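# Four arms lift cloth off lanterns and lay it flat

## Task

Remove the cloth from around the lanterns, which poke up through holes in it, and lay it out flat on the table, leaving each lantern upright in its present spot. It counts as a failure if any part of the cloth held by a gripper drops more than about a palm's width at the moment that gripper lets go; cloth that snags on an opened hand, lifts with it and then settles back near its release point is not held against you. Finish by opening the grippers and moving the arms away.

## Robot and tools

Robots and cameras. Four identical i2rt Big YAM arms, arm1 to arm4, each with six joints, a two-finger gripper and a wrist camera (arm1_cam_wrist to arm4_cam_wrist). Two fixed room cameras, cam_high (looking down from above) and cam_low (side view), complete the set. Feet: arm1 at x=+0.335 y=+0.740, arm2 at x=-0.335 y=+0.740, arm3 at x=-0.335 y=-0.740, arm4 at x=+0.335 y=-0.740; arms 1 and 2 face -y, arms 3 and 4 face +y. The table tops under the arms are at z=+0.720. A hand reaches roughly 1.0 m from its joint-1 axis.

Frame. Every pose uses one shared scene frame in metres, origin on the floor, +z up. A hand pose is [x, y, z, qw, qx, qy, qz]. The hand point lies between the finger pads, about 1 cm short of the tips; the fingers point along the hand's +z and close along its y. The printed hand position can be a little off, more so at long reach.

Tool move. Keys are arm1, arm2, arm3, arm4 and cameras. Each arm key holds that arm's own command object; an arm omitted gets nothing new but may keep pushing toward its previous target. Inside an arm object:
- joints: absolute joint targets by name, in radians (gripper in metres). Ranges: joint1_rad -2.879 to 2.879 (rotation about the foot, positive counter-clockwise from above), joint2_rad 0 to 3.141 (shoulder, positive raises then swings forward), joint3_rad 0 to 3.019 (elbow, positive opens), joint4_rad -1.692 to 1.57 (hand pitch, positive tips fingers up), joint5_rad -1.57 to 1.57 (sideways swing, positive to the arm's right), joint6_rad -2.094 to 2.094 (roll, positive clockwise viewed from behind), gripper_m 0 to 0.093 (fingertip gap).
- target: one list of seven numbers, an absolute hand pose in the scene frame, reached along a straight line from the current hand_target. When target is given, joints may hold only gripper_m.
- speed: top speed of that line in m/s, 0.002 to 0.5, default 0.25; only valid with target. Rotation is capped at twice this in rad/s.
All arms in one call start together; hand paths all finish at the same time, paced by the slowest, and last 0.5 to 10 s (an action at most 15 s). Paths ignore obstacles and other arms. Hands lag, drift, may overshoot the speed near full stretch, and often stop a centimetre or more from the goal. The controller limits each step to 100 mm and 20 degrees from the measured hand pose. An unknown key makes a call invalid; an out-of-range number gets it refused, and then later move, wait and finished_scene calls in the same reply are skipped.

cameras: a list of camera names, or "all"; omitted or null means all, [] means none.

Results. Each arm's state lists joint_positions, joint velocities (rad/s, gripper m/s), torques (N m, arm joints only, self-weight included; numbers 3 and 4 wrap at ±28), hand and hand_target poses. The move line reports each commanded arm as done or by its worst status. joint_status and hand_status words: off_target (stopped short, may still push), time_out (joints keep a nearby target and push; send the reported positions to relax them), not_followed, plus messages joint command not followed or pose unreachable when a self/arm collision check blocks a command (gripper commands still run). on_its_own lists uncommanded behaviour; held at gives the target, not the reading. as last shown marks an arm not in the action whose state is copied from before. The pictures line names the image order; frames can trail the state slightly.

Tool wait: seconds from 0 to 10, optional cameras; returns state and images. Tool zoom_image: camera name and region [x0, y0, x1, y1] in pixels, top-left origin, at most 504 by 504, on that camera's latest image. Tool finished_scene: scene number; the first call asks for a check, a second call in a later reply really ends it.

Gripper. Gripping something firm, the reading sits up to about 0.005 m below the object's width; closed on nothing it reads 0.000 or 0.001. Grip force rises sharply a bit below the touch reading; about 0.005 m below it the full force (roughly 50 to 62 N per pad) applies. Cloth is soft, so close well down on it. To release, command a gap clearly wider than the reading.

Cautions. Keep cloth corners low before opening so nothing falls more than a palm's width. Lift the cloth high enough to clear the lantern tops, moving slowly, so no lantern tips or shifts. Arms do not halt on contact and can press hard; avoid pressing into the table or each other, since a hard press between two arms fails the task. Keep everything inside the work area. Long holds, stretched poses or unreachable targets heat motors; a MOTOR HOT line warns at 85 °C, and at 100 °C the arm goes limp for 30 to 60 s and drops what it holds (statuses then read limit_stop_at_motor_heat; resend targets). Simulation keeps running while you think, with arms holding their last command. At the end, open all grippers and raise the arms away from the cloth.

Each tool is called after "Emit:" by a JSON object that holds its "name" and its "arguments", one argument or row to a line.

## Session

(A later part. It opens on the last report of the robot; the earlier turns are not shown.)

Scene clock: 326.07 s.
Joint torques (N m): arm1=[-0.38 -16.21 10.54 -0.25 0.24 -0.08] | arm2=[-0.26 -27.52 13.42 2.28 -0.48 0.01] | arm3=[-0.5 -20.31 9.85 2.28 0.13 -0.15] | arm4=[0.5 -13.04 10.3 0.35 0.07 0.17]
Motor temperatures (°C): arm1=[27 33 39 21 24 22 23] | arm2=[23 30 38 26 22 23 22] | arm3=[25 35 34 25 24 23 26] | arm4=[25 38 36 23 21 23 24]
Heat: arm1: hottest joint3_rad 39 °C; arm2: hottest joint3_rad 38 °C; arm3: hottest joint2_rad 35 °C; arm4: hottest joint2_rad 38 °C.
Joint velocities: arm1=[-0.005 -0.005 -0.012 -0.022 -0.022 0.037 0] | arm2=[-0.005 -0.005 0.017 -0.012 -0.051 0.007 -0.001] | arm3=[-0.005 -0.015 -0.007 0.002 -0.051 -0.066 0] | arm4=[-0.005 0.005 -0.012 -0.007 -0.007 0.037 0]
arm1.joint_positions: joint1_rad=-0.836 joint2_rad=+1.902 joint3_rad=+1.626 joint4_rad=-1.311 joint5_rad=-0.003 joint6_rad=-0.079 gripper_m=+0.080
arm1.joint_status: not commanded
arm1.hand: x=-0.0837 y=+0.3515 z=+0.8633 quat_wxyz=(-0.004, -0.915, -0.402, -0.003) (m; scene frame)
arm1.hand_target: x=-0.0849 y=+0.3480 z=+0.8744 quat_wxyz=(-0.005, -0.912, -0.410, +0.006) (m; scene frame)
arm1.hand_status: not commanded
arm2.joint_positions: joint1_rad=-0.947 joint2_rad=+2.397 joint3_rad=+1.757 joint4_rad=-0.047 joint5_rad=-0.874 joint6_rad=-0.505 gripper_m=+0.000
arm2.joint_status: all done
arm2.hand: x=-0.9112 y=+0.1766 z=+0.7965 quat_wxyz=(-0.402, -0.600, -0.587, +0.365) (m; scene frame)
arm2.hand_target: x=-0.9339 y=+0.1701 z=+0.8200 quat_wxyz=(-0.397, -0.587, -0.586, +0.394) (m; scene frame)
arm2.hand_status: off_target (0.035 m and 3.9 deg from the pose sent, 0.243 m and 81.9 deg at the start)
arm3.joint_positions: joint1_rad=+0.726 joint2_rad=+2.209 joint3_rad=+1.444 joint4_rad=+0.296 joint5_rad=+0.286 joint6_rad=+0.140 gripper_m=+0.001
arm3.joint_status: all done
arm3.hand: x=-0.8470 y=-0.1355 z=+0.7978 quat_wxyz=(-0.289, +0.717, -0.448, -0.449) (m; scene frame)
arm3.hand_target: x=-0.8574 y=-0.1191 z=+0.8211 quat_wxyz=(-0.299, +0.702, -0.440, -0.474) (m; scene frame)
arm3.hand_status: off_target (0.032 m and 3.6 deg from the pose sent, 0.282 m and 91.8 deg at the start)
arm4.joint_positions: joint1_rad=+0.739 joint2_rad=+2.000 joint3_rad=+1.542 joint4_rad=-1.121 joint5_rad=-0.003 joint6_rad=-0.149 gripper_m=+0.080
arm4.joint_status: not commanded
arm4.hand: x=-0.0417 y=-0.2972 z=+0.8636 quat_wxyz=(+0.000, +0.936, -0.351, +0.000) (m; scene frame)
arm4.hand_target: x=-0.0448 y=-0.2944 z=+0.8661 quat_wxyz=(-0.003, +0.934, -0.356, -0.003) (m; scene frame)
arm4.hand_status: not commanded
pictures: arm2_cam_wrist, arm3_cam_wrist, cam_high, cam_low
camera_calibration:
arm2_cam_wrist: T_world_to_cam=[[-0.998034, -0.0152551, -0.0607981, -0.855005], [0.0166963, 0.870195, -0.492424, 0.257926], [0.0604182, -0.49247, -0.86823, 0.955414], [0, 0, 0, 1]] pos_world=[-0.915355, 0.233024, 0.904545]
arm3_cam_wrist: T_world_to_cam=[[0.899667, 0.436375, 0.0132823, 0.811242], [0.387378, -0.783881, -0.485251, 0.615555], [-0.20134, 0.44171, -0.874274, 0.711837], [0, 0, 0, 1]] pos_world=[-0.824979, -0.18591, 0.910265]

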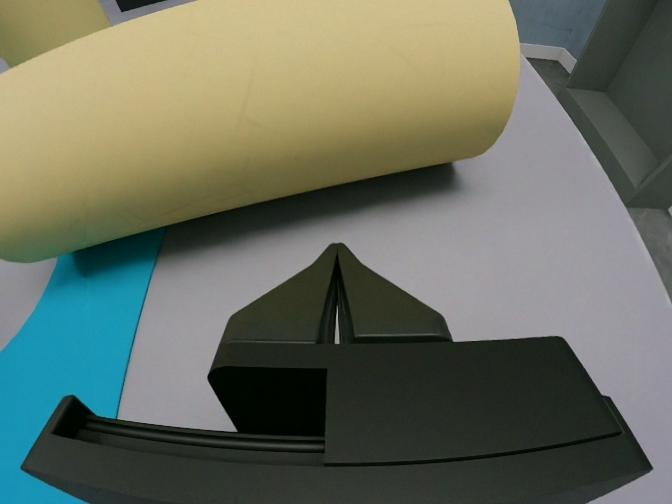

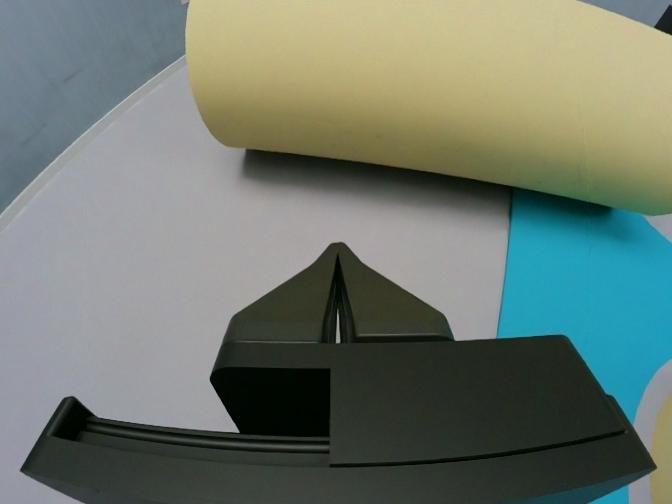

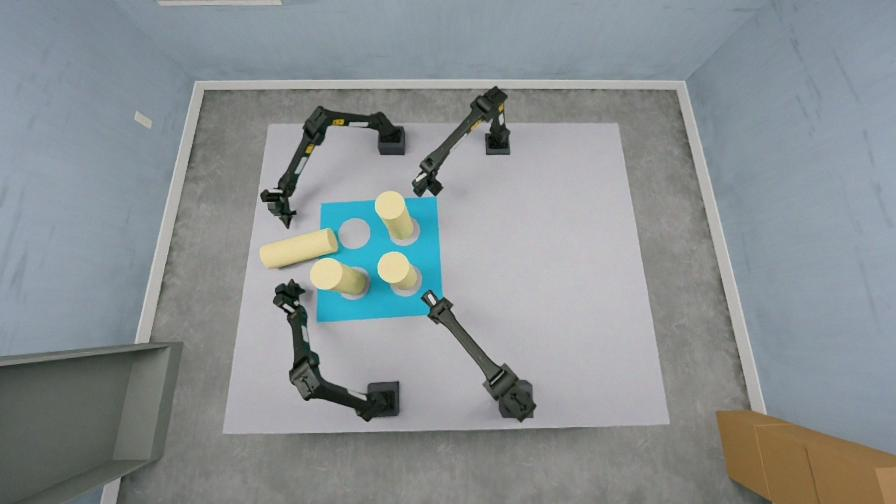

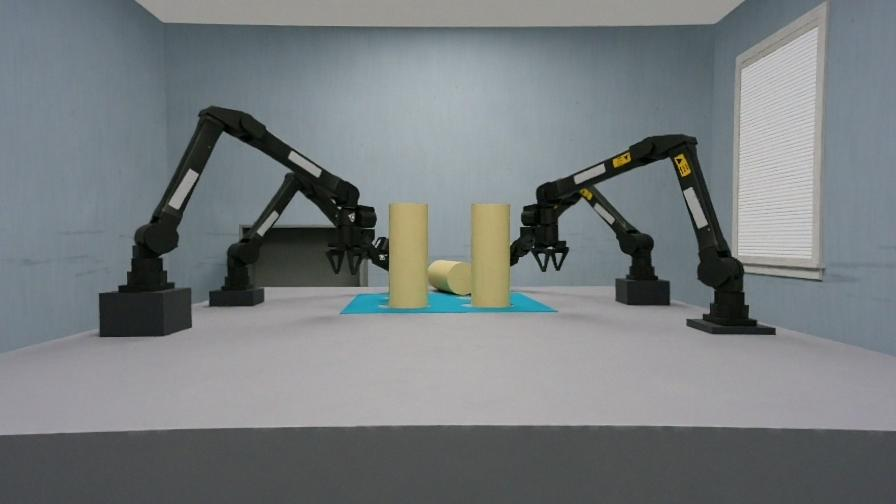

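Emit:
{"name": "move", "arguments": {
  "arm2": {"target": [-0.986, 0.1305, 0.7865, 0.3954, 0.5862, 0.5862, -0.3954], "speed": 0.12},
  "arm3": {"target": [-0.923, -0.0430, 0.7865, 0.3208, -0.6791, 0.4755, 0.4581], "speed": 0.12},
  "cameras": ["arm2_cam_wrist", "arm3_cam_wrist", "cam_high"]
}}

Scene clock: 601.43 s.
Joint torques (N m): arm1=[-0.97 -16.5 10.55 -0.32 0.27 -0.07] | arm2=[-0.09 -30.27 14.43 0.92 -0.34 -0.02] | arm3=[0.44 -24.35 11.32 0.88 0.34 0.16] | arm4=[0.5 -12.98 10.3 0.36 0.07 0.17]
Motor temperatures (°C): arm1=[27 34 40 21 24 22 22] | arm2=[23 36 44 26 22 23 22] | arm3=[25 40 38 25 23 23 28] | arm4=[24 38 37 23 21 23 24]
Heat: arm1: hottest joint3_rad 40 °C; arm2: hottest joint3_rad 44 °C; arm3: hottest joint2_rad 40 °C; arm4: hottest joint2_rad 38 °C.
move: arm2 off_target; arm3 off_target
Joint velocities: arm1=[-0.005 -0.015 -0.007 0.002 0.037 0.022 0] | arm2=[-0.005 -0.005 -0.007 -0.002 0.066 -0.051 0] | arm3=[-0.015 0.005 -0.022 -0.022 0.037 -0.066 0] | arm4=[0.005 -0.005 -0.022 0.007 -0.007 -0.066 -0.001]
arm1, arm4: as last shown
arm2.joint_positions: joint1_rad=-0.947 joint2_rad=+2.620 joint3_rad=+2.109 joint4_rad=-0.143 joint5_rad=-0.871 joint6_rad=-0.501 gripper_m=+0.000
arm2.joint_status: not commanded
arm2.hand: x=-0.9675 y=+0.1376 z=+0.7655 quat_wxyz=(-0.399, -0.593, -0.588, +0.378) (m; scene frame)
arm2.hand_target: x=-0.9849 y=+0.1330 z=+0.7864 quat_wxyz=(-0.395, -0.586, -0.586, +0.396) (m; scene frame)
arm2.hand_status: off_target (0.029 m and 2.2 deg from the pose sent, 0.088 m and 3.9 deg at the start)
arm3.joint_positions: joint1_rad=+0.729 joint2_rad=+2.497 joint3_rad=+1.912 joint4_rad=+0.127 joint5_rad=+0.383 joint6_rad=+0.164 gripper_m=+0.001
arm3.joint_status: not commanded
arm3.hand: x=-0.9082 y=-0.0517 z=+0.7660 quat_wxyz=(-0.321, +0.691, -0.474, -0.441) (m; scene frame)
arm3.hand_target: x=-0.9233 y=-0.0446 z=+0.7860 quat_wxyz=(-0.321, +0.679, -0.475, -0.459) (m; scene frame)
arm3.hand_status: off_target (0.027 m and 2.4 deg from the pose sent, 0.120 m and 6.6 deg at the start)
pictures: arm2_cam_wrist, arm3_cam_wrist, cam_high
camera_calibration:
arm2_cam_wrist: T_world_to_cam=[[-0.999276, -0.0124199, -0.0359573, -0.934351], [0.00757891, 0.86126, -0.508109, 0.281946], [0.0372792, -0.508013, -0.860542, 0.886563], [0, 0, 0, 1]] pos_world=[-0.968862, 0.195952, 0.872588]
arm3_cam_wrist: T_world_to_cam=[[0.936921, 0.348489, 0.0271108, 0.84883], [0.313016, -0.801969, -0.50879, 0.639046], [-0.155565, 0.485182, -0.860464, 0.667922], [0, 0, 0, 1]] pos_world=[-0.891413, -0.107376, 0.87685]

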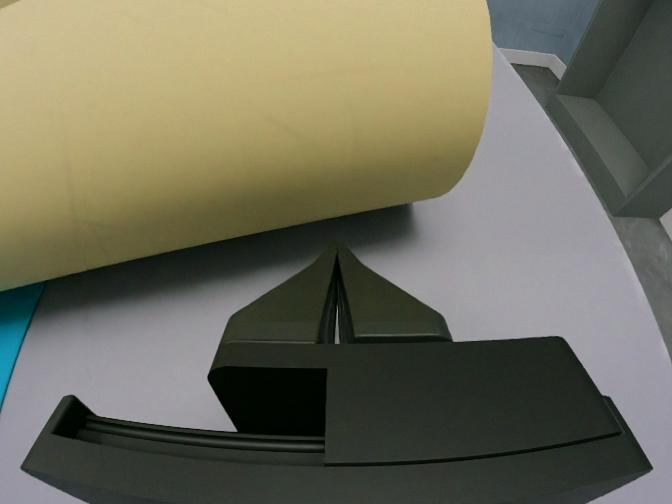

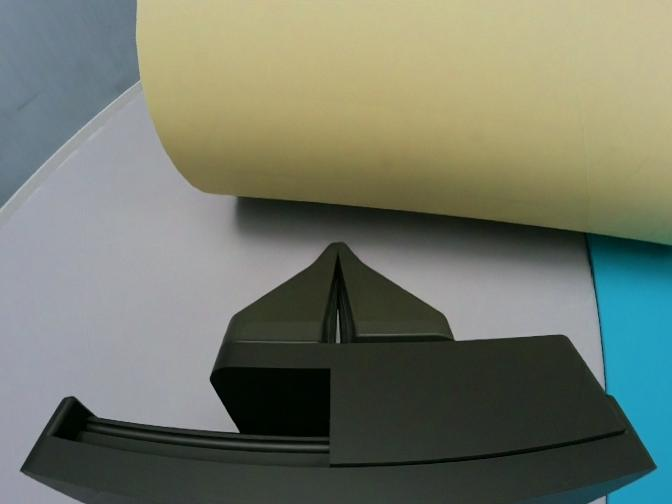

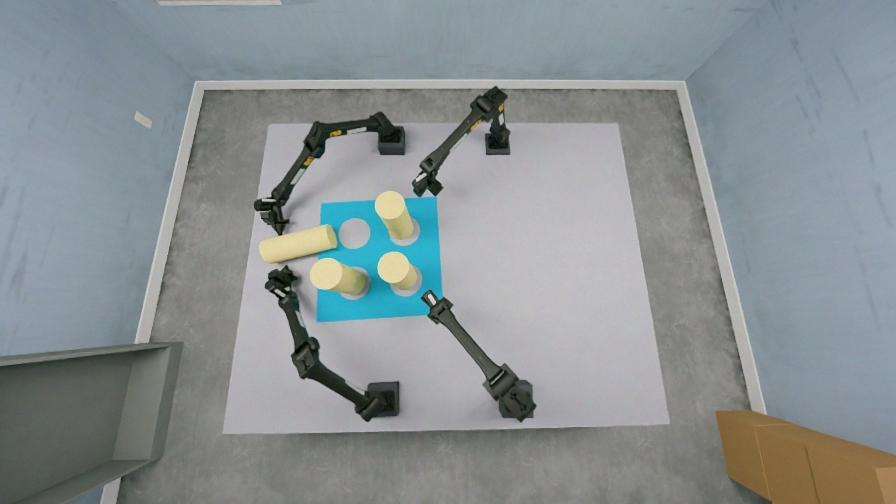

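Emit:
{"name": "move", "arguments": {
  "arm2": {"target": [-0.9743, 0.0929, 0.7860, 0.3954, 0.5862, 0.5862, -0.3954], "speed": 0.05},
  "arm3": {"target": [-0.9381, 0.0115, 0.7860, 0.3208, -0.6791, 0.4755, 0.4581], "speed": 0.05},
  "cameras": ["arm2_cam_wrist", "arm3_cam_wrist", "cam_high"]
}}

Scene clock: 609.73 s.
Joint torques (N m): arm1=[-0.85 -16.32 10.58 -0.21 0.22 -0.05] | arm2=[1.44 -30.1 14.87 1.03 -0.41 0.02] | arm3=[-0.73 -25.52 12.07 0.9 0.17 -0.01] | arm4=[0.44 -12.98 10.3 0.36 0.07 0.17]
Motor temperatures (°C): arm1=[27 34 40 21 24 22 22] | arm2=[23 37 45 26 22 23 22] | arm3=[25 41 40 24 23 23 28] | arm4=[24 38 37 22 21 23 24]
Heat: arm1: hottest joint3_rad 40 °C; arm2: hottest joint3_rad 45 °C; arm3: hottest joint2_rad 41 °C; arm4: hottest joint2_rad 38 °C.
move: arm2 off_target; arm3 off_target
Joint velocities: arm1=[-0.005 0.015 0.012 -0.012 -0.066 -0.007 -0.001] | arm2=[-0.005 -0.015 -0.007 0.002 -0.037 -0.007 -0.001] | arm3=[0.005 0.005 -0.007 -0.007 0.037 -0.022 0] | arm4=[-0.005 -0.015 -0.002 0.002 0.022 0.066 0]
arm1, arm4: as last shown
arm2.joint_positions: joint1_rad=-0.915 joint2_rad=+2.660 joint3_rad=+2.191 joint4_rad=-0.153 joint5_rad=-0.829 joint6_rad=-0.462 gripper_m=+0.000
arm2.joint_status: not commanded
arm2.hand: x=-0.9674 y=+0.1095 z=+0.7666 quat_wxyz=(-0.393, -0.598, -0.584, +0.383) (m; scene frame)
arm2.hand_target: x=-0.9732 y=+0.0944 z=+0.7863 quat_wxyz=(-0.395, -0.586, -0.586, +0.396) (m; scene frame)
arm2.hand_status: off_target (0.026 m and 2.0 deg from the pose sent, 0.050 m and 2.2 deg at the start)
arm3.joint_positions: joint1_rad=+0.708 joint2_rad=+2.650 joint3_rad=+2.231 joint4_rad=-0.031 joint5_rad=+0.357 joint6_rad=+0.165 gripper_m=+0.001
arm3.joint_status: not commanded
arm3.hand: x=-0.9336 y=-0.0022 z=+0.7675 quat_wxyz=(-0.317, +0.689, -0.476, -0.445) (m; scene frame)
arm3.hand_target: x=-0.9376 y=+0.0103 z=+0.7858 quat_wxyz=(-0.321, +0.679, -0.475, -0.458) (m; scene frame)
arm3.hand_status: off_target (0.023 m and 1.9 deg from the pose sent, 0.073 m and 2.4 deg at the start)
pictures: arm2_cam_wrist, arm3_cam_wrist, cam_high
camera_calibration:
arm2_cam_wrist: T_world_to_cam=[[-0.99951, 0.00512215, -0.0308934, -0.940554], [0.0200639, 0.862191, -0.506185, 0.317212], [0.0240432, -0.506557, -0.861871, 0.861239], [0, 0, 0, 1]] pos_world=[-0.967164, 0.167586, 0.873788]
arm3_cam_wrist: T_world_to_cam=[[0.936593, 0.350169, 0.0132757, 0.865669], [0.307456, -0.802994, -0.510561, 0.683706], [-0.168122, 0.482269, -0.859739, 0.628967], [0, 0, 0, 1]] pos_world=[-0.915246, -0.0574499, 0.878328]

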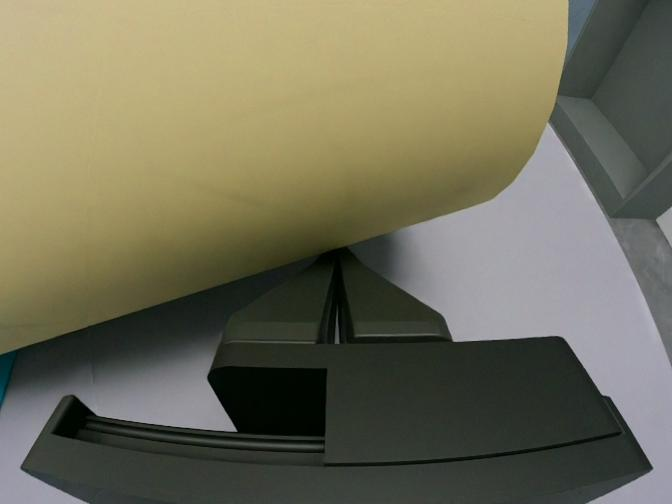

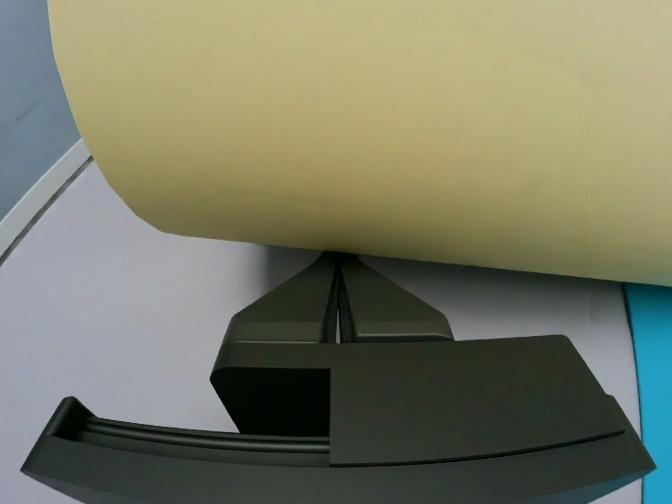

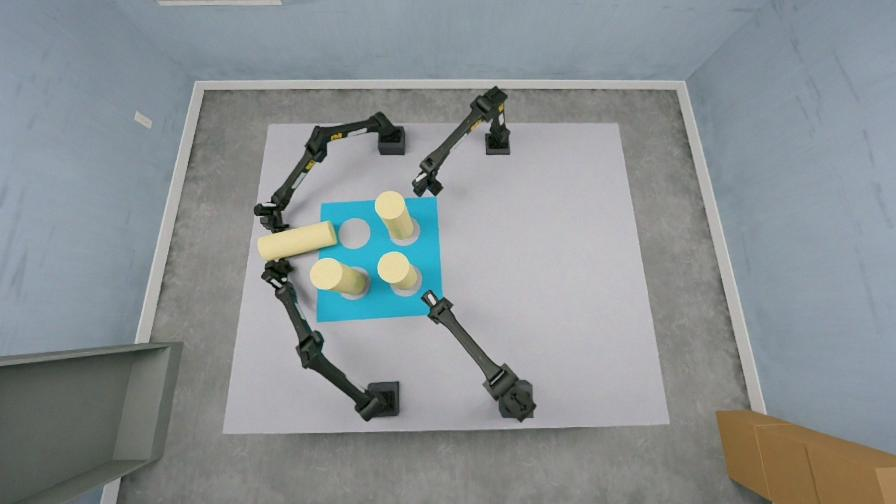

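Emit:
{"name": "move", "arguments": {
  "arm2": {"target": [-0.9604, 0.0854, 0.8563, 0.3954, 0.5862, 0.5862, -0.3954], "speed": 0.06},
  "arm3": {"target": [-0.9294, 0.0187, 0.8560, 0.3208, -0.6791, 0.4755, 0.4581], "speed": 0.06},
  "cameras": ["arm2_cam_wrist", "arm3_cam_wrist", "cam_low"]
}}

Scene clock: 635.33 s.
Joint torques (N m): arm1=[-0.79 -15.91 10.66 -0.25 0.26 -0.08] | arm2=[2.14 -33.67 11.85 1.14 -0.32 0.01] | arm3=[-0.73 -30.1 11.52 0.9 0.12 -0.1] | arm4=[0.5 -13.04 10.3 0.36 0.07 0.17]
Motor temperatures (°C): arm1=[26 34 41 21 24 22 22] | arm2=[23 37 43 26 22 23 22] | arm3=[25 44 41 24 23 23 28] | arm4=[24 38 37 22 21 23 24]
Heat: arm1: hottest joint3_rad 41 °C; arm2: hottest joint3_rad 43 °C; arm3: hottest joint2_rad 44 °C; arm4: hottest joint2_rad 38 °C.
move: arm2 off_target; arm3 off_target
Joint velocities: arm1=[-0.005 -0.005 -0.002 -0.022 -0.051 -0.037 0] | arm2=[0.005 0.005 0.012 0.002 -0.007 -0.066 -0.001] | arm3=[-0.024 -0.015 -0.007 -0.002 0.007 0.081 0] | arm4=[-0.015 0.005 -0.007 -0.002 -0.051 -0.037 0]
arm1, arm4: as last shown
arm2.joint_positions: joint1_rad=-0.904 joint2_rad=+2.579 joint3_rad=+2.191 joint4_rad=-0.221 joint5_rad=-0.817 joint6_rad=-0.449 gripper_m=+0.000
arm2.joint_status: not commanded
arm2.hand: x=-0.9651 y=+0.1001 z=+0.8256 quat_wxyz=(-0.393, -0.598, -0.583, +0.385) (m; scene frame)
arm2.hand_target: x=-0.9606 y=+0.0854 z=+0.8562 quat_wxyz=(-0.396, -0.586, -0.586, +0.395) (m; scene frame)
arm2.hand_status: off_target (0.034 m and 1.8 deg from the pose sent, 0.093 m and 2.0 deg at the start)
arm3.joint_positions: joint1_rad=+0.695 joint2_rad=+2.605 joint3_rad=+2.231 joint4_rad=-0.120 joint5_rad=+0.345 joint6_rad=+0.165 gripper_m=+0.001
arm3.joint_status: not commanded
arm3.hand: x=-0.9236 y=+0.0018 z=+0.7907 quat_wxyz=(-0.311, +0.700, -0.481, -0.427) (m; scene frame)
arm3.hand_target: x=-0.9279 y=+0.0162 z=+0.8559 quat_wxyz=(-0.321, +0.679, -0.475, -0.458) (m; scene frame)
arm3.hand_status: off_target (0.068 m and 4.4 deg from the pose sent, 0.091 m and 1.9 deg at the start)
pictures: arm2_cam_wrist, arm3_cam_wrist, cam_low
camera_calibration:
arm2_cam_wrist: T_world_to_cam=[[-0.99958, 0.00833466, -0.0277582, -0.939378], [0.0213031, 0.860679, -0.508702, 0.3586], [0.019651, -0.50908, -0.860495, 0.902156], [0, 0, 0, 1]] pos_world=[-0.964351, 0.158459, 0.932646]
arm3_cam_wrist: T_world_to_cam=[[0.937014, 0.348433, 0.024467, 0.84614], [0.317868, -0.821585, -0.473242, 0.675754], [-0.144792, 0.451212, -0.880593, 0.686804], [0, 0, 0, 1]] pos_world=[-0.908202, -0.0495278, 0.903887]

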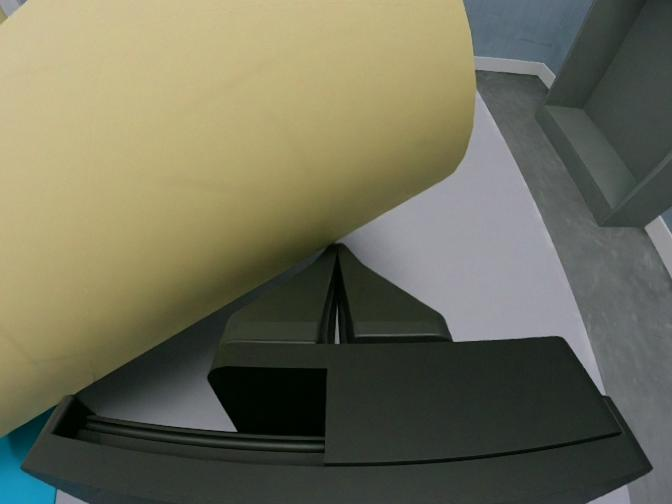

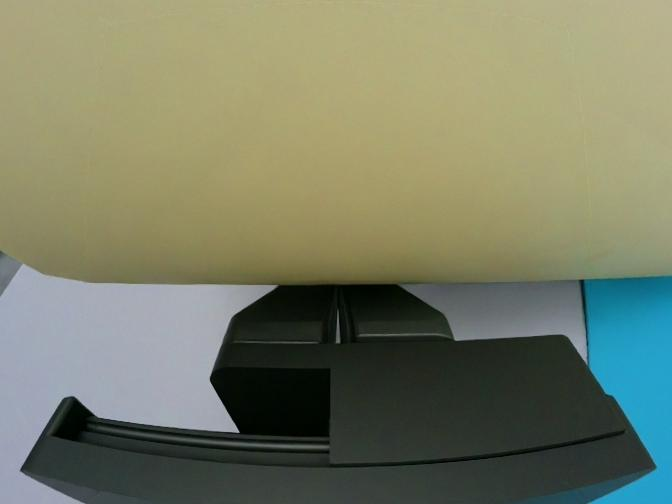

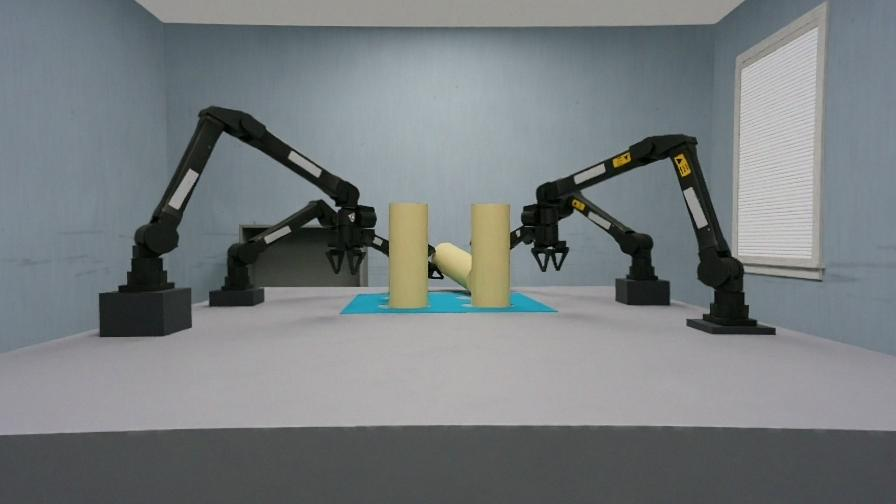

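Emit:
{"name": "move", "arguments": {
  "cameras": ["cam_high", "cam_low"]
}}

Emit:
{"name": "zoom_image", "arguments": {
  "camera": "cam_high",
  "region": [230, 190, 410, 310]
}}

Emit:
{"name": "zoom_image", "arguments": {
  "camera": "cam_low",
  "region": [360, 190, 560, 320]
}}

Scene clock: 640.77 s.
Joint torques (N m): arm1=[-0.79 -16.5 10.63 -0.24 0.25 -0.09] | arm2=[2.08 -33.73 11.79 1.14 -0.32 0.02] | arm3=[-0.67 -30.27 11.44 0.91 0.13 -0.08] | arm4=[0.5 -13.04 10.3 0.36 0.06 0.17]
Motor temperatures (°C): arm1=[26 35 41 21 24 22 22] | arm2=[23 36 43 26 22 23 22] | arm3=[25 46 41 24 23 23 28] | arm4=[24 38 37 22 21 23 24]
Heat: arm1: hottest joint3_rad 41 °C; arm2: hottest joint3_rad 43 °C; arm3: hottest joint2_rad 46 °C; arm4: hottest joint2_rad 38 °C.
Joint velocities: arm1=[-0.005 -0.015 0.007 -0.002 -0.11 -0.051 0] | arm2=[0.005 -0.015 -0.002 -0.007 -0.022 0.007 0] | arm3=[0.005 -0.015 -0.007 0.002 0.007 -0.022 0] | arm4=[-0.015 0.005 -0.007 -0.002 -0.022 -0.051 0]
arm1.joint_positions: joint1_rad=-0.836 joint2_rad=+1.902 joint3_rad=+1.626 joint4_rad=-1.311 joint5_rad=-0.003 joint6_rad=-0.079 gripper_m=+0.080
arm1.joint_status: not commanded
arm1.hand: x=-0.0837 y=+0.3515 z=+0.8633 quat_wxyz=(-0.004, -0.915, -0.402, -0.003) (m; scene frame)
arm1.hand_target: x=-0.0849 y=+0.3480 z=+0.8744 quat_wxyz=(-0.005, -0.912, -0.409, +0.006) (m; scene frame)
arm1.hand_status: not commanded
arm2.joint_positions: joint1_rad=-0.904 joint2_rad=+2.579 joint3_rad=+2.191 joint4_rad=-0.221 joint5_rad=-0.817 joint6_rad=-0.449 gripper_m=+0.000
arm2.joint_status: not commanded
arm2.hand: x=-0.9651 y=+0.1001 z=+0.8256 quat_wxyz=(-0.393, -0.598, -0.583, +0.385) (m; scene frame)
arm2.hand_target: x=-0.9606 y=+0.0854 z=+0.8563 quat_wxyz=(-0.396, -0.586, -0.586, +0.396) (m; scene frame)
arm2.hand_status: off_target (0.034 m and 1.8 deg from the pose sent, 0.093 m and 2.0 deg at the start)
arm3.joint_positions: joint1_rad=+0.695 joint2_rad=+2.605 joint3_rad=+2.231 joint4_rad=-0.120 joint5_rad=+0.345 joint6_rad=+0.165 gripper_m=+0.001
arm3.joint_status: not commanded
arm3.hand: x=-0.9236 y=+0.0018 z=+0.7907 quat_wxyz=(-0.311, +0.700, -0.481, -0.427) (m; scene frame)
arm3.hand_target: x=-0.9279 y=+0.0163 z=+0.8559 quat_wxyz=(-0.321, +0.679, -0.475, -0.458) (m; scene frame)
arm3.hand_status: off_target (0.068 m and 4.4 deg from the pose sent, 0.091 m and 1.9 deg at the start)
arm4.joint_positions: joint1_rad=+0.739 joint2_rad=+2.000 joint3_rad=+1.542 joint4_rad=-1.121 joint5_rad=-0.003 joint6_rad=-0.149 gripper_m=+0.080
arm4.joint_status: not commanded
arm4.hand: x=-0.0417 y=-0.2972 z=+0.8636 quat_wxyz=(+0.000, +0.936, -0.351, +0.000) (m; scene frame)
arm4.hand_target: x=-0.0448 y=-0.2944 z=+0.8661 quat_wxyz=(-0.003, +0.934, -0.356, -0.003) (m; scene frame)
arm4.hand_status: not commanded
pictures: cam_high, cam_low

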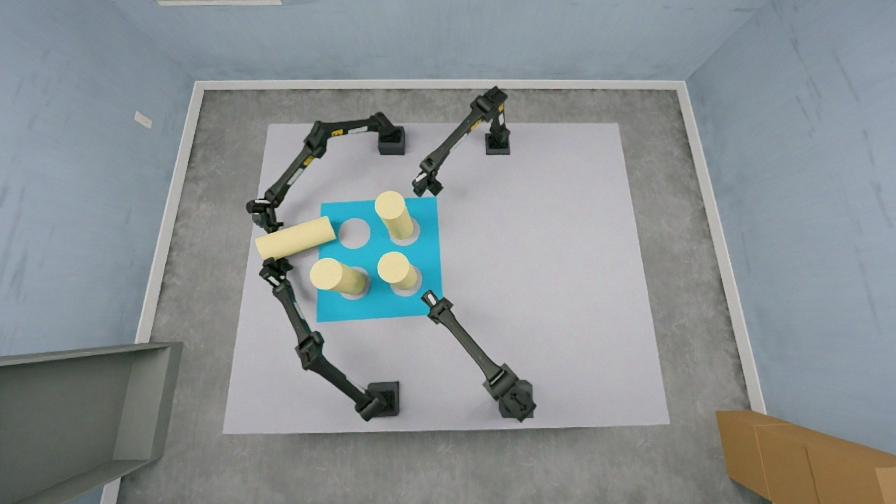

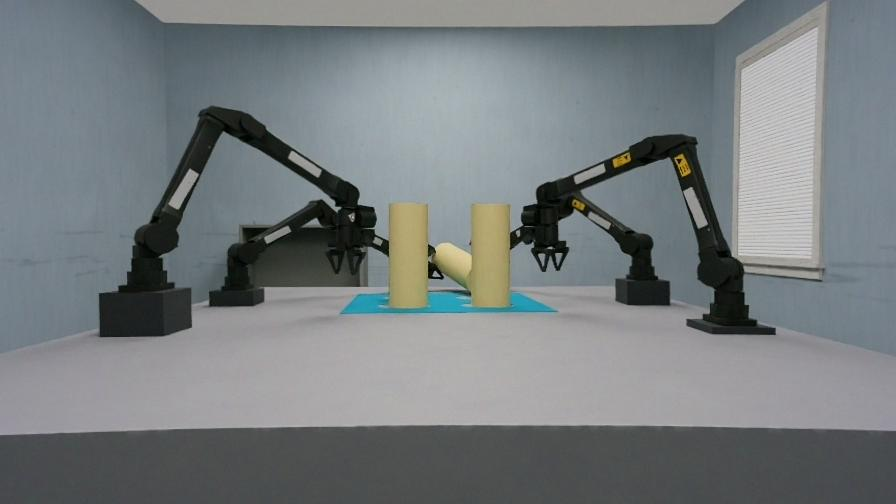

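Scaled by 2.800.

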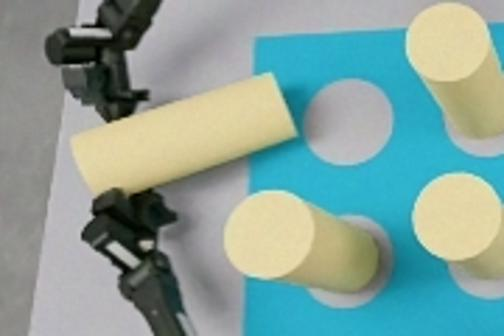

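Scaled by 2.520.

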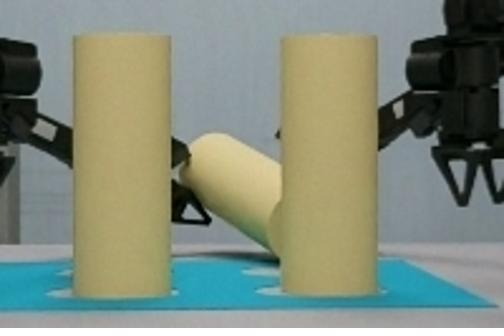

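Emit:
{"name": "move", "arguments": {
  "arm2": {"target": [-0.9410, 0.0945, 0.8970, 0.3954, 0.5862, 0.5862, -0.3954], "speed": 0.06},
  "arm3": {"target": [-0.9060, 0.0250, 0.9120, 0.3208, -0.6791, 0.4755, 0.4581], "speed": 0.06},
  "cameras": ["arm2_cam_wrist", "arm3_cam_wrist", "cam_low", "cam_high"]
}}

Emit:
{"name": "zoom_image", "arguments": {
  "camera": "cam_low",
  "region": [360, 190, 560, 320]
}}

Emit:
{"name": "zoom_image", "arguments": {
  "camera": "cam_high",
  "region": [230, 190, 410, 310]
}}

Scene clock: 676.57 s.
Joint torques (N m): arm1=[-0.21 -16.15 10.58 -0.18 0.25 -0.06] | arm2=[2.43 -33.38 9.03 1.25 -0.34 0.03] | arm3=[-0.73 -30.21 10.36 0.85 0.12 -0.18] | arm4=[0.5 -12.98 10.32 0.36 0.07 0.17]
Motor temperatures (°C): arm1=[26 35 41 21 24 22 22] | arm2=[23 37 41 26 22 23 22] | arm3=[25 54 42 24 23 23 28] | arm4=[24 38 37 22 21 23 24]
Heat: arm1: hottest joint3_rad 41 °C; arm2: hottest joint3_rad 41 °C; arm3: hottest joint2_rad 54 °C; arm4: hottest joint2_rad 38 °C.
move: arm2 off_target; arm3 off_target
Joint velocities: arm1=[-0.005 -0.005 -0.007 -0.007 -0.007 -0.022 0] | arm2=[0.005 0.005 -0.012 0.007 -0.022 -0.037 0] | arm3=[-0.015 -0.024 -0.002 -0.007 0.037 -0.037 0.001] | arm4=[-0.015 -0.015 -0.002 0.002 0.022 -0.022 0.001]
arm1, arm4: as last shown
arm2.joint_positions: joint1_rad=-0.903 joint2_rad=+2.467 joint3_rad=+2.111 joint4_rad=-0.221 joint5_rad=-0.810 joint6_rad=-0.445 gripper_m=+0.000
arm2.joint_status: not commanded
arm2.hand: x=-0.9573 y=+0.1061 z=+0.8802 quat_wxyz=(-0.389, -0.592, -0.583, +0.398) (m; scene frame)
arm2.hand_target: x=-0.9418 y=+0.0937 z=+0.8969 quat_wxyz=(-0.395, -0.586, -0.586, +0.395) (m; scene frame)
arm2.hand_status: off_target (0.026 m and 1.1 deg from the pose sent, 0.076 m and 1.8 deg at the start)
arm3.joint_positions: joint1_rad=+0.666 joint2_rad=+2.521 joint3_rad=+2.231 joint4_rad=-0.184 joint5_rad=+0.319 joint6_rad=+0.160 gripper_m=+0.001
arm3.joint_status: not commanded
arm3.hand: x=-0.9070 y=+0.0158 z=+0.8541 quat_wxyz=(-0.310, +0.694, -0.483, -0.435) (m; scene frame)
arm3.hand_target: x=-0.9059 y=+0.0248 z=+0.9115 quat_wxyz=(-0.321, +0.679, -0.475, -0.458) (m; scene frame)
arm3.hand_status: off_target (0.059 m and 3.5 deg from the pose sent, 0.125 m and 4.4 deg at the start)
pictures: arm2_cam_wrist, arm3_cam_wrist, cam_high, cam_low
camera_calibration:
arm2_cam_wrist: T_world_to_cam=[[-0.999883, 0.0145497, -0.0046356, -0.951408], [0.0148261, 0.852299, -0.522845, 0.388141], [-0.0036563, -0.522853, -0.852415, 0.924025], [0, 0, 0, 1]] pos_world=[-0.953673, 0.16616, 0.98618]
arm3_cam_wrist: T_world_to_cam=[[0.938327, 0.345585, 0.0106859, 0.837107], [0.306998, -0.818543, -0.485531, 0.712605], [-0.159045, 0.458867, -0.874154, 0.720134], [0, 0, 0, 1]] pos_world=[-0.889714, -0.0364394, 0.966554]

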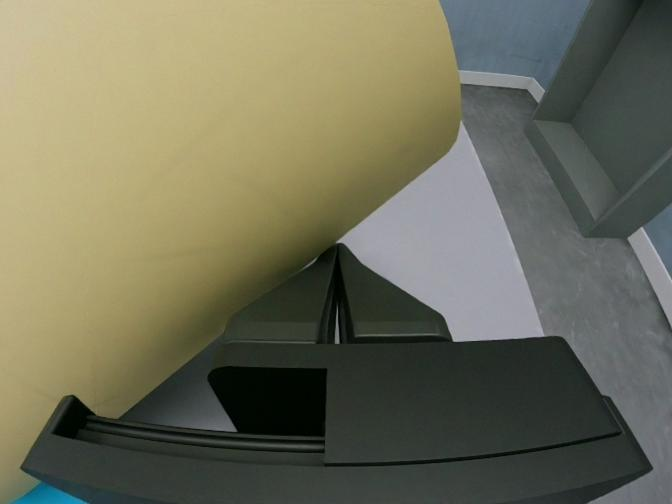

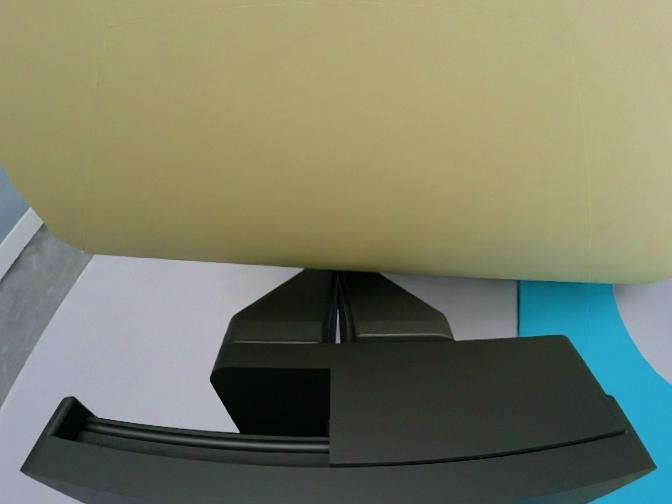

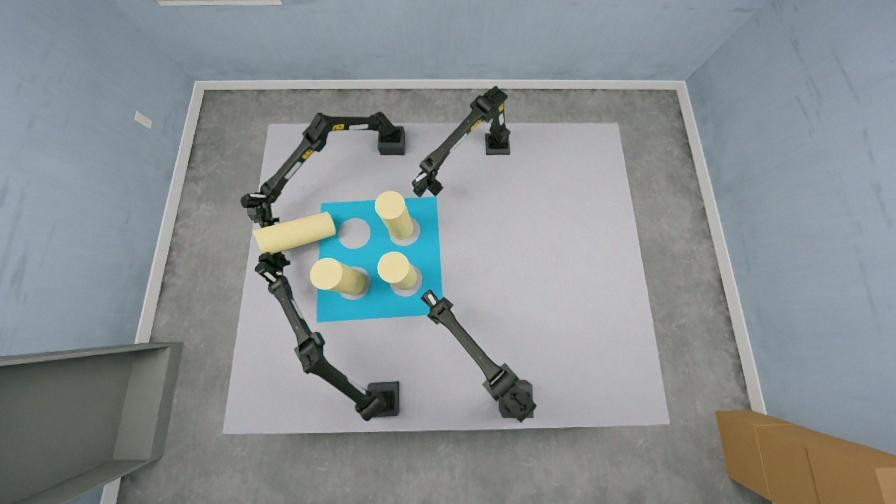

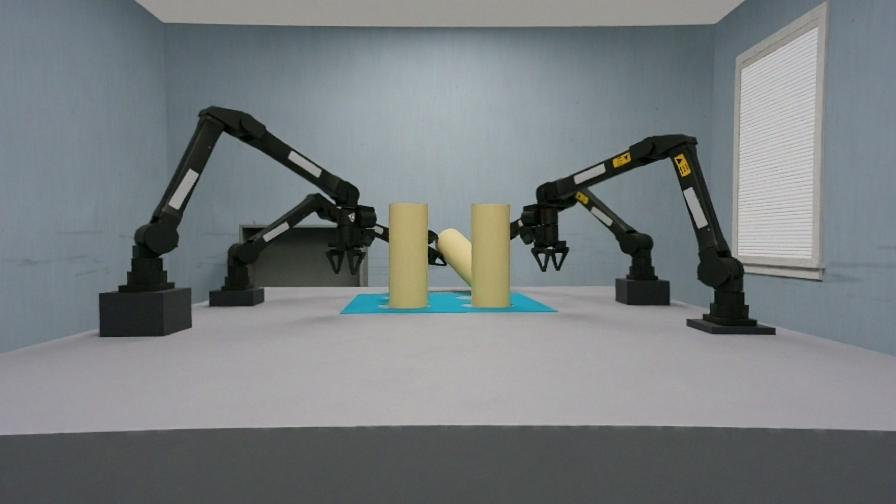

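Scaled by 2.520.

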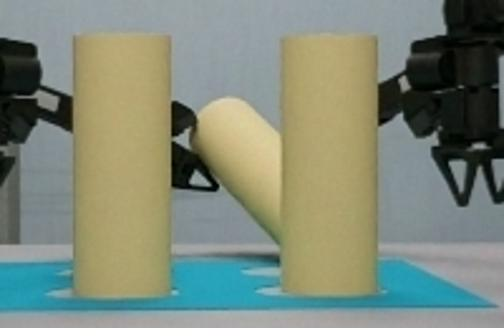

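Scaled by 2.800.

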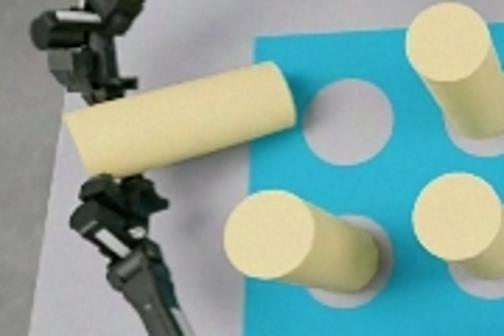

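Emit:
{"name": "move", "arguments": {
  "arm2": {"target": [-0.8714, 0.1261, 0.9850, 0.4346, 0.5217, 0.6442, -0.3519], "speed": 0.08},
  "arm3": {"target": [-0.8396, 0.0553, 1.0070, 0.3208, -0.6791, 0.4755, 0.4581], "speed": 0.08},
  "cameras": ["arm2_cam_wrist", "arm3_cam_wrist", "cam_low", "cam_high"]
}}

Emit:
{"name": "zoom_image", "arguments": {
  "camera": "cam_low",
  "region": [360, 190, 560, 320]
}}

Emit:
{"name": "zoom_image", "arguments": {
  "camera": "cam_high",
  "region": [230, 190, 410, 310]
}}

Scene clock: 690.67 s.
Joint torques (N m): arm1=[-1.26 -15.56 10.5 -0.2 0.22 -0.06] | arm2=[1.55 -30.1 9.1 0.96 -0.63 -0.24] | arm3=[-0.38 -29.04 11.77 0.88 0.1 -0.16] | arm4=[0.44 -13.04 10.3 0.36 0.07 0.17]
Motor temperatures (°C): arm1=[26 35 41 21 24 22 22] | arm2=[23 37 40 26 22 23 22] | arm3=[25 55 42 24 23 23 28] | arm4=[24 38 37 22 21 23 24]
Heat: arm1: hottest joint3_rad 41 °C; arm2: hottest joint3_rad 40 °C; arm3: hottest joint2_rad 55 °C; arm4: hottest joint2_rad 38 °C.
move: arm2 off_target; arm3 off_target
Joint velocities: arm1=[-0.005 0.015 -0.012 -0.002 -0.066 -0.125 0.001] | arm2=[-0.005 -0.015 0.017 -0.002 -0.051 -0.007 0] | arm3=[-0.005 -0.024 -0.007 -0.012 0.007 -0.022 0.001] | arm4=[-0.005 -0.015 -0.002 0.002 -0.022 -0.037 -0.001]
arm1.joint_positions: joint1_rad=-0.836 joint2_rad=+1.902 joint3_rad=+1.626 joint4_rad=-1.311 joint5_rad=-0.003 joint6_rad=-0.079 gripper_m=+0.080
arm1.joint_status: not commanded
arm1.hand: x=-0.0837 y=+0.3515 z=+0.8633 quat_wxyz=(-0.004, -0.915, -0.403, -0.003) (m; scene frame)
arm1.hand_target: x=-0.0849 y=+0.3480 z=+0.8744 quat_wxyz=(-0.005, -0.912, -0.410, +0.006) (m; scene frame)
arm1.hand_status: not commanded
arm2.joint_positions: joint1_rad=-0.892 joint2_rad=+2.244 joint3_rad=+1.984 joint4_rad=-0.461 joint5_rad=-0.970 joint6_rad=-0.623 gripper_m=+0.000
arm2.joint_status: not commanded
arm2.hand: x=-0.8839 y=+0.1286 z=+0.9779 quat_wxyz=(-0.432, -0.530, -0.638, +0.354) (m; scene frame)
arm2.hand_target: x=-0.8722 y=+0.1243 z=+0.9851 quat_wxyz=(-0.434, -0.522, -0.644, +0.352) (m; scene frame)
arm2.hand_status: off_target (0.015 m and 1.2 deg from the pose sent, 0.137 m and 13.0 deg at the start)
arm3.joint_positions: joint1_rad=+0.571 joint2_rad=+2.395 joint3_rad=+2.231 joint4_rad=-0.313 joint5_rad=+0.236 joint6_rad=+0.122 gripper_m=+0.001
arm3.joint_status: not commanded
arm3.hand: x=-0.8385 y=+0.0507 z=+0.9420 quat_wxyz=(-0.307, +0.696, -0.487, -0.429) (m; scene frame)
arm3.hand_target: x=-0.8392 y=+0.0546 z=+1.0062 quat_wxyz=(-0.321, +0.679, -0.475, -0.458) (m; scene frame)
arm3.hand_status: off_target (0.065 m and 4.3 deg from the pose sent, 0.172 m and 3.5 deg at the start)
arm4: as last shown
pictures: arm2_cam_wrist, arm3_cam_wrist, cam_high, cam_low
camera_calibration:
arm2_cam_wrist: T_world_to_cam=[[-0.981483, -0.191127, -0.012701, -0.827258], [-0.155953, 0.835837, -0.52636, 0.273577], [0.111217, -0.514633, -0.850167, 1.1177], [0, 0, 0, 1]] pos_world=[-0.893582, 0.188429, 1.08372]
arm3_cam_wrist: T_world_to_cam=[[0.940115, 0.340713, 0.00986967, 0.762395], [0.304558, -0.826647, -0.473179, 0.749516], [-0.15306, 0.447849, -0.880911, 0.803801], [0, 0, 0, 1]] pos_world=[-0.821981, -0.000154149, 1.05521]

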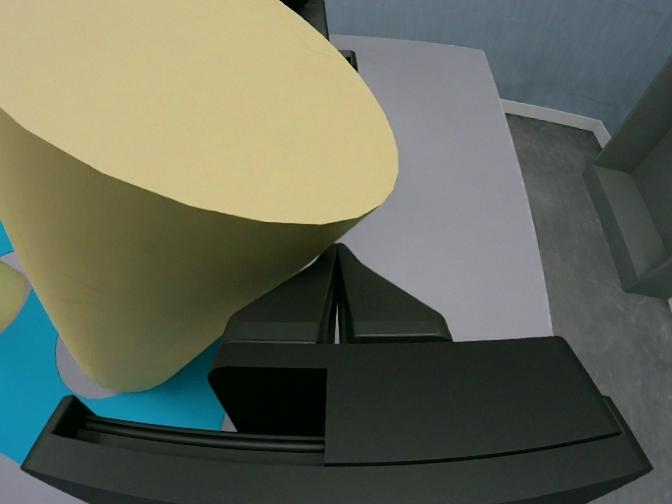

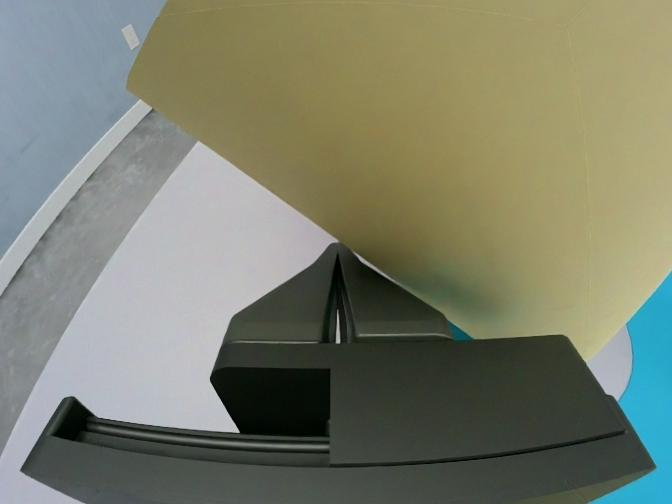

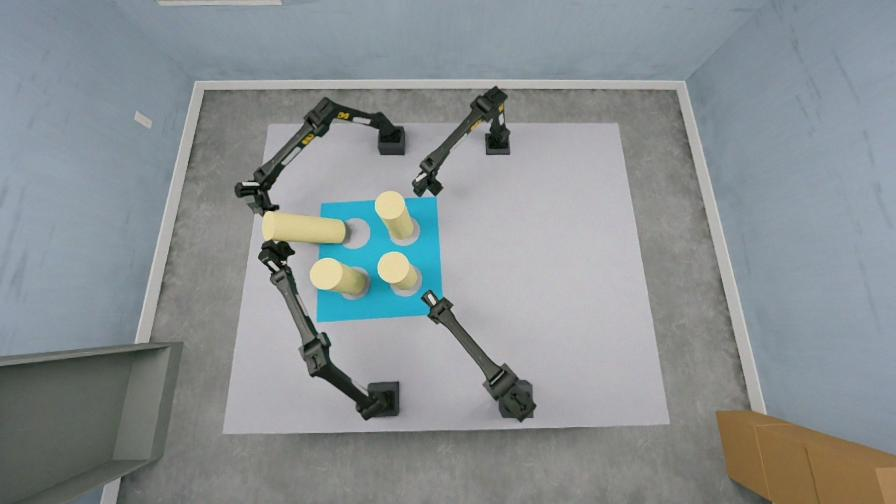

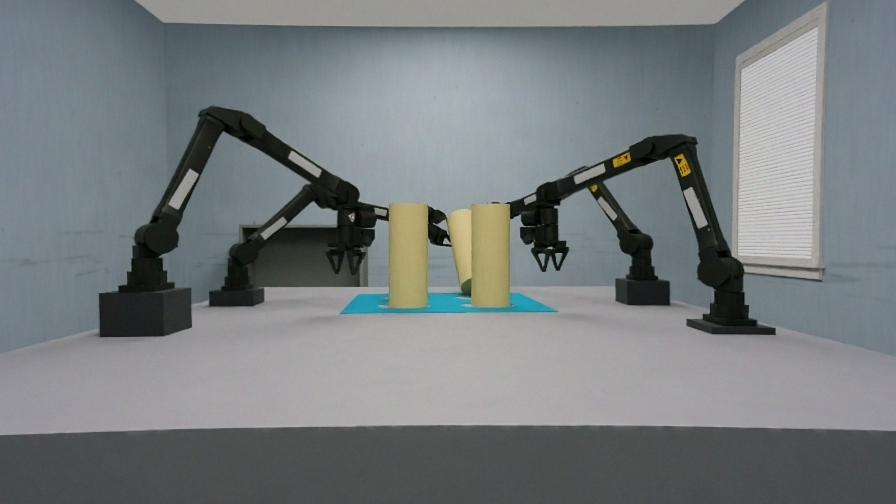

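Scaled by 2.520.

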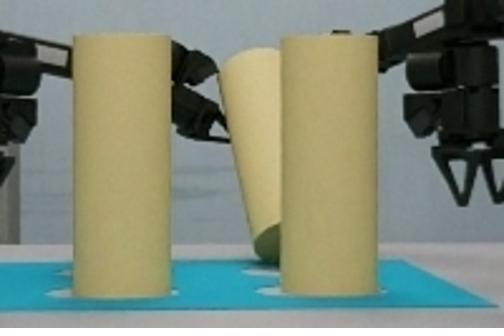

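Scaled by 2.800.

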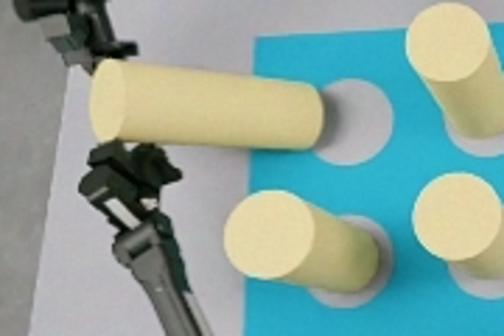

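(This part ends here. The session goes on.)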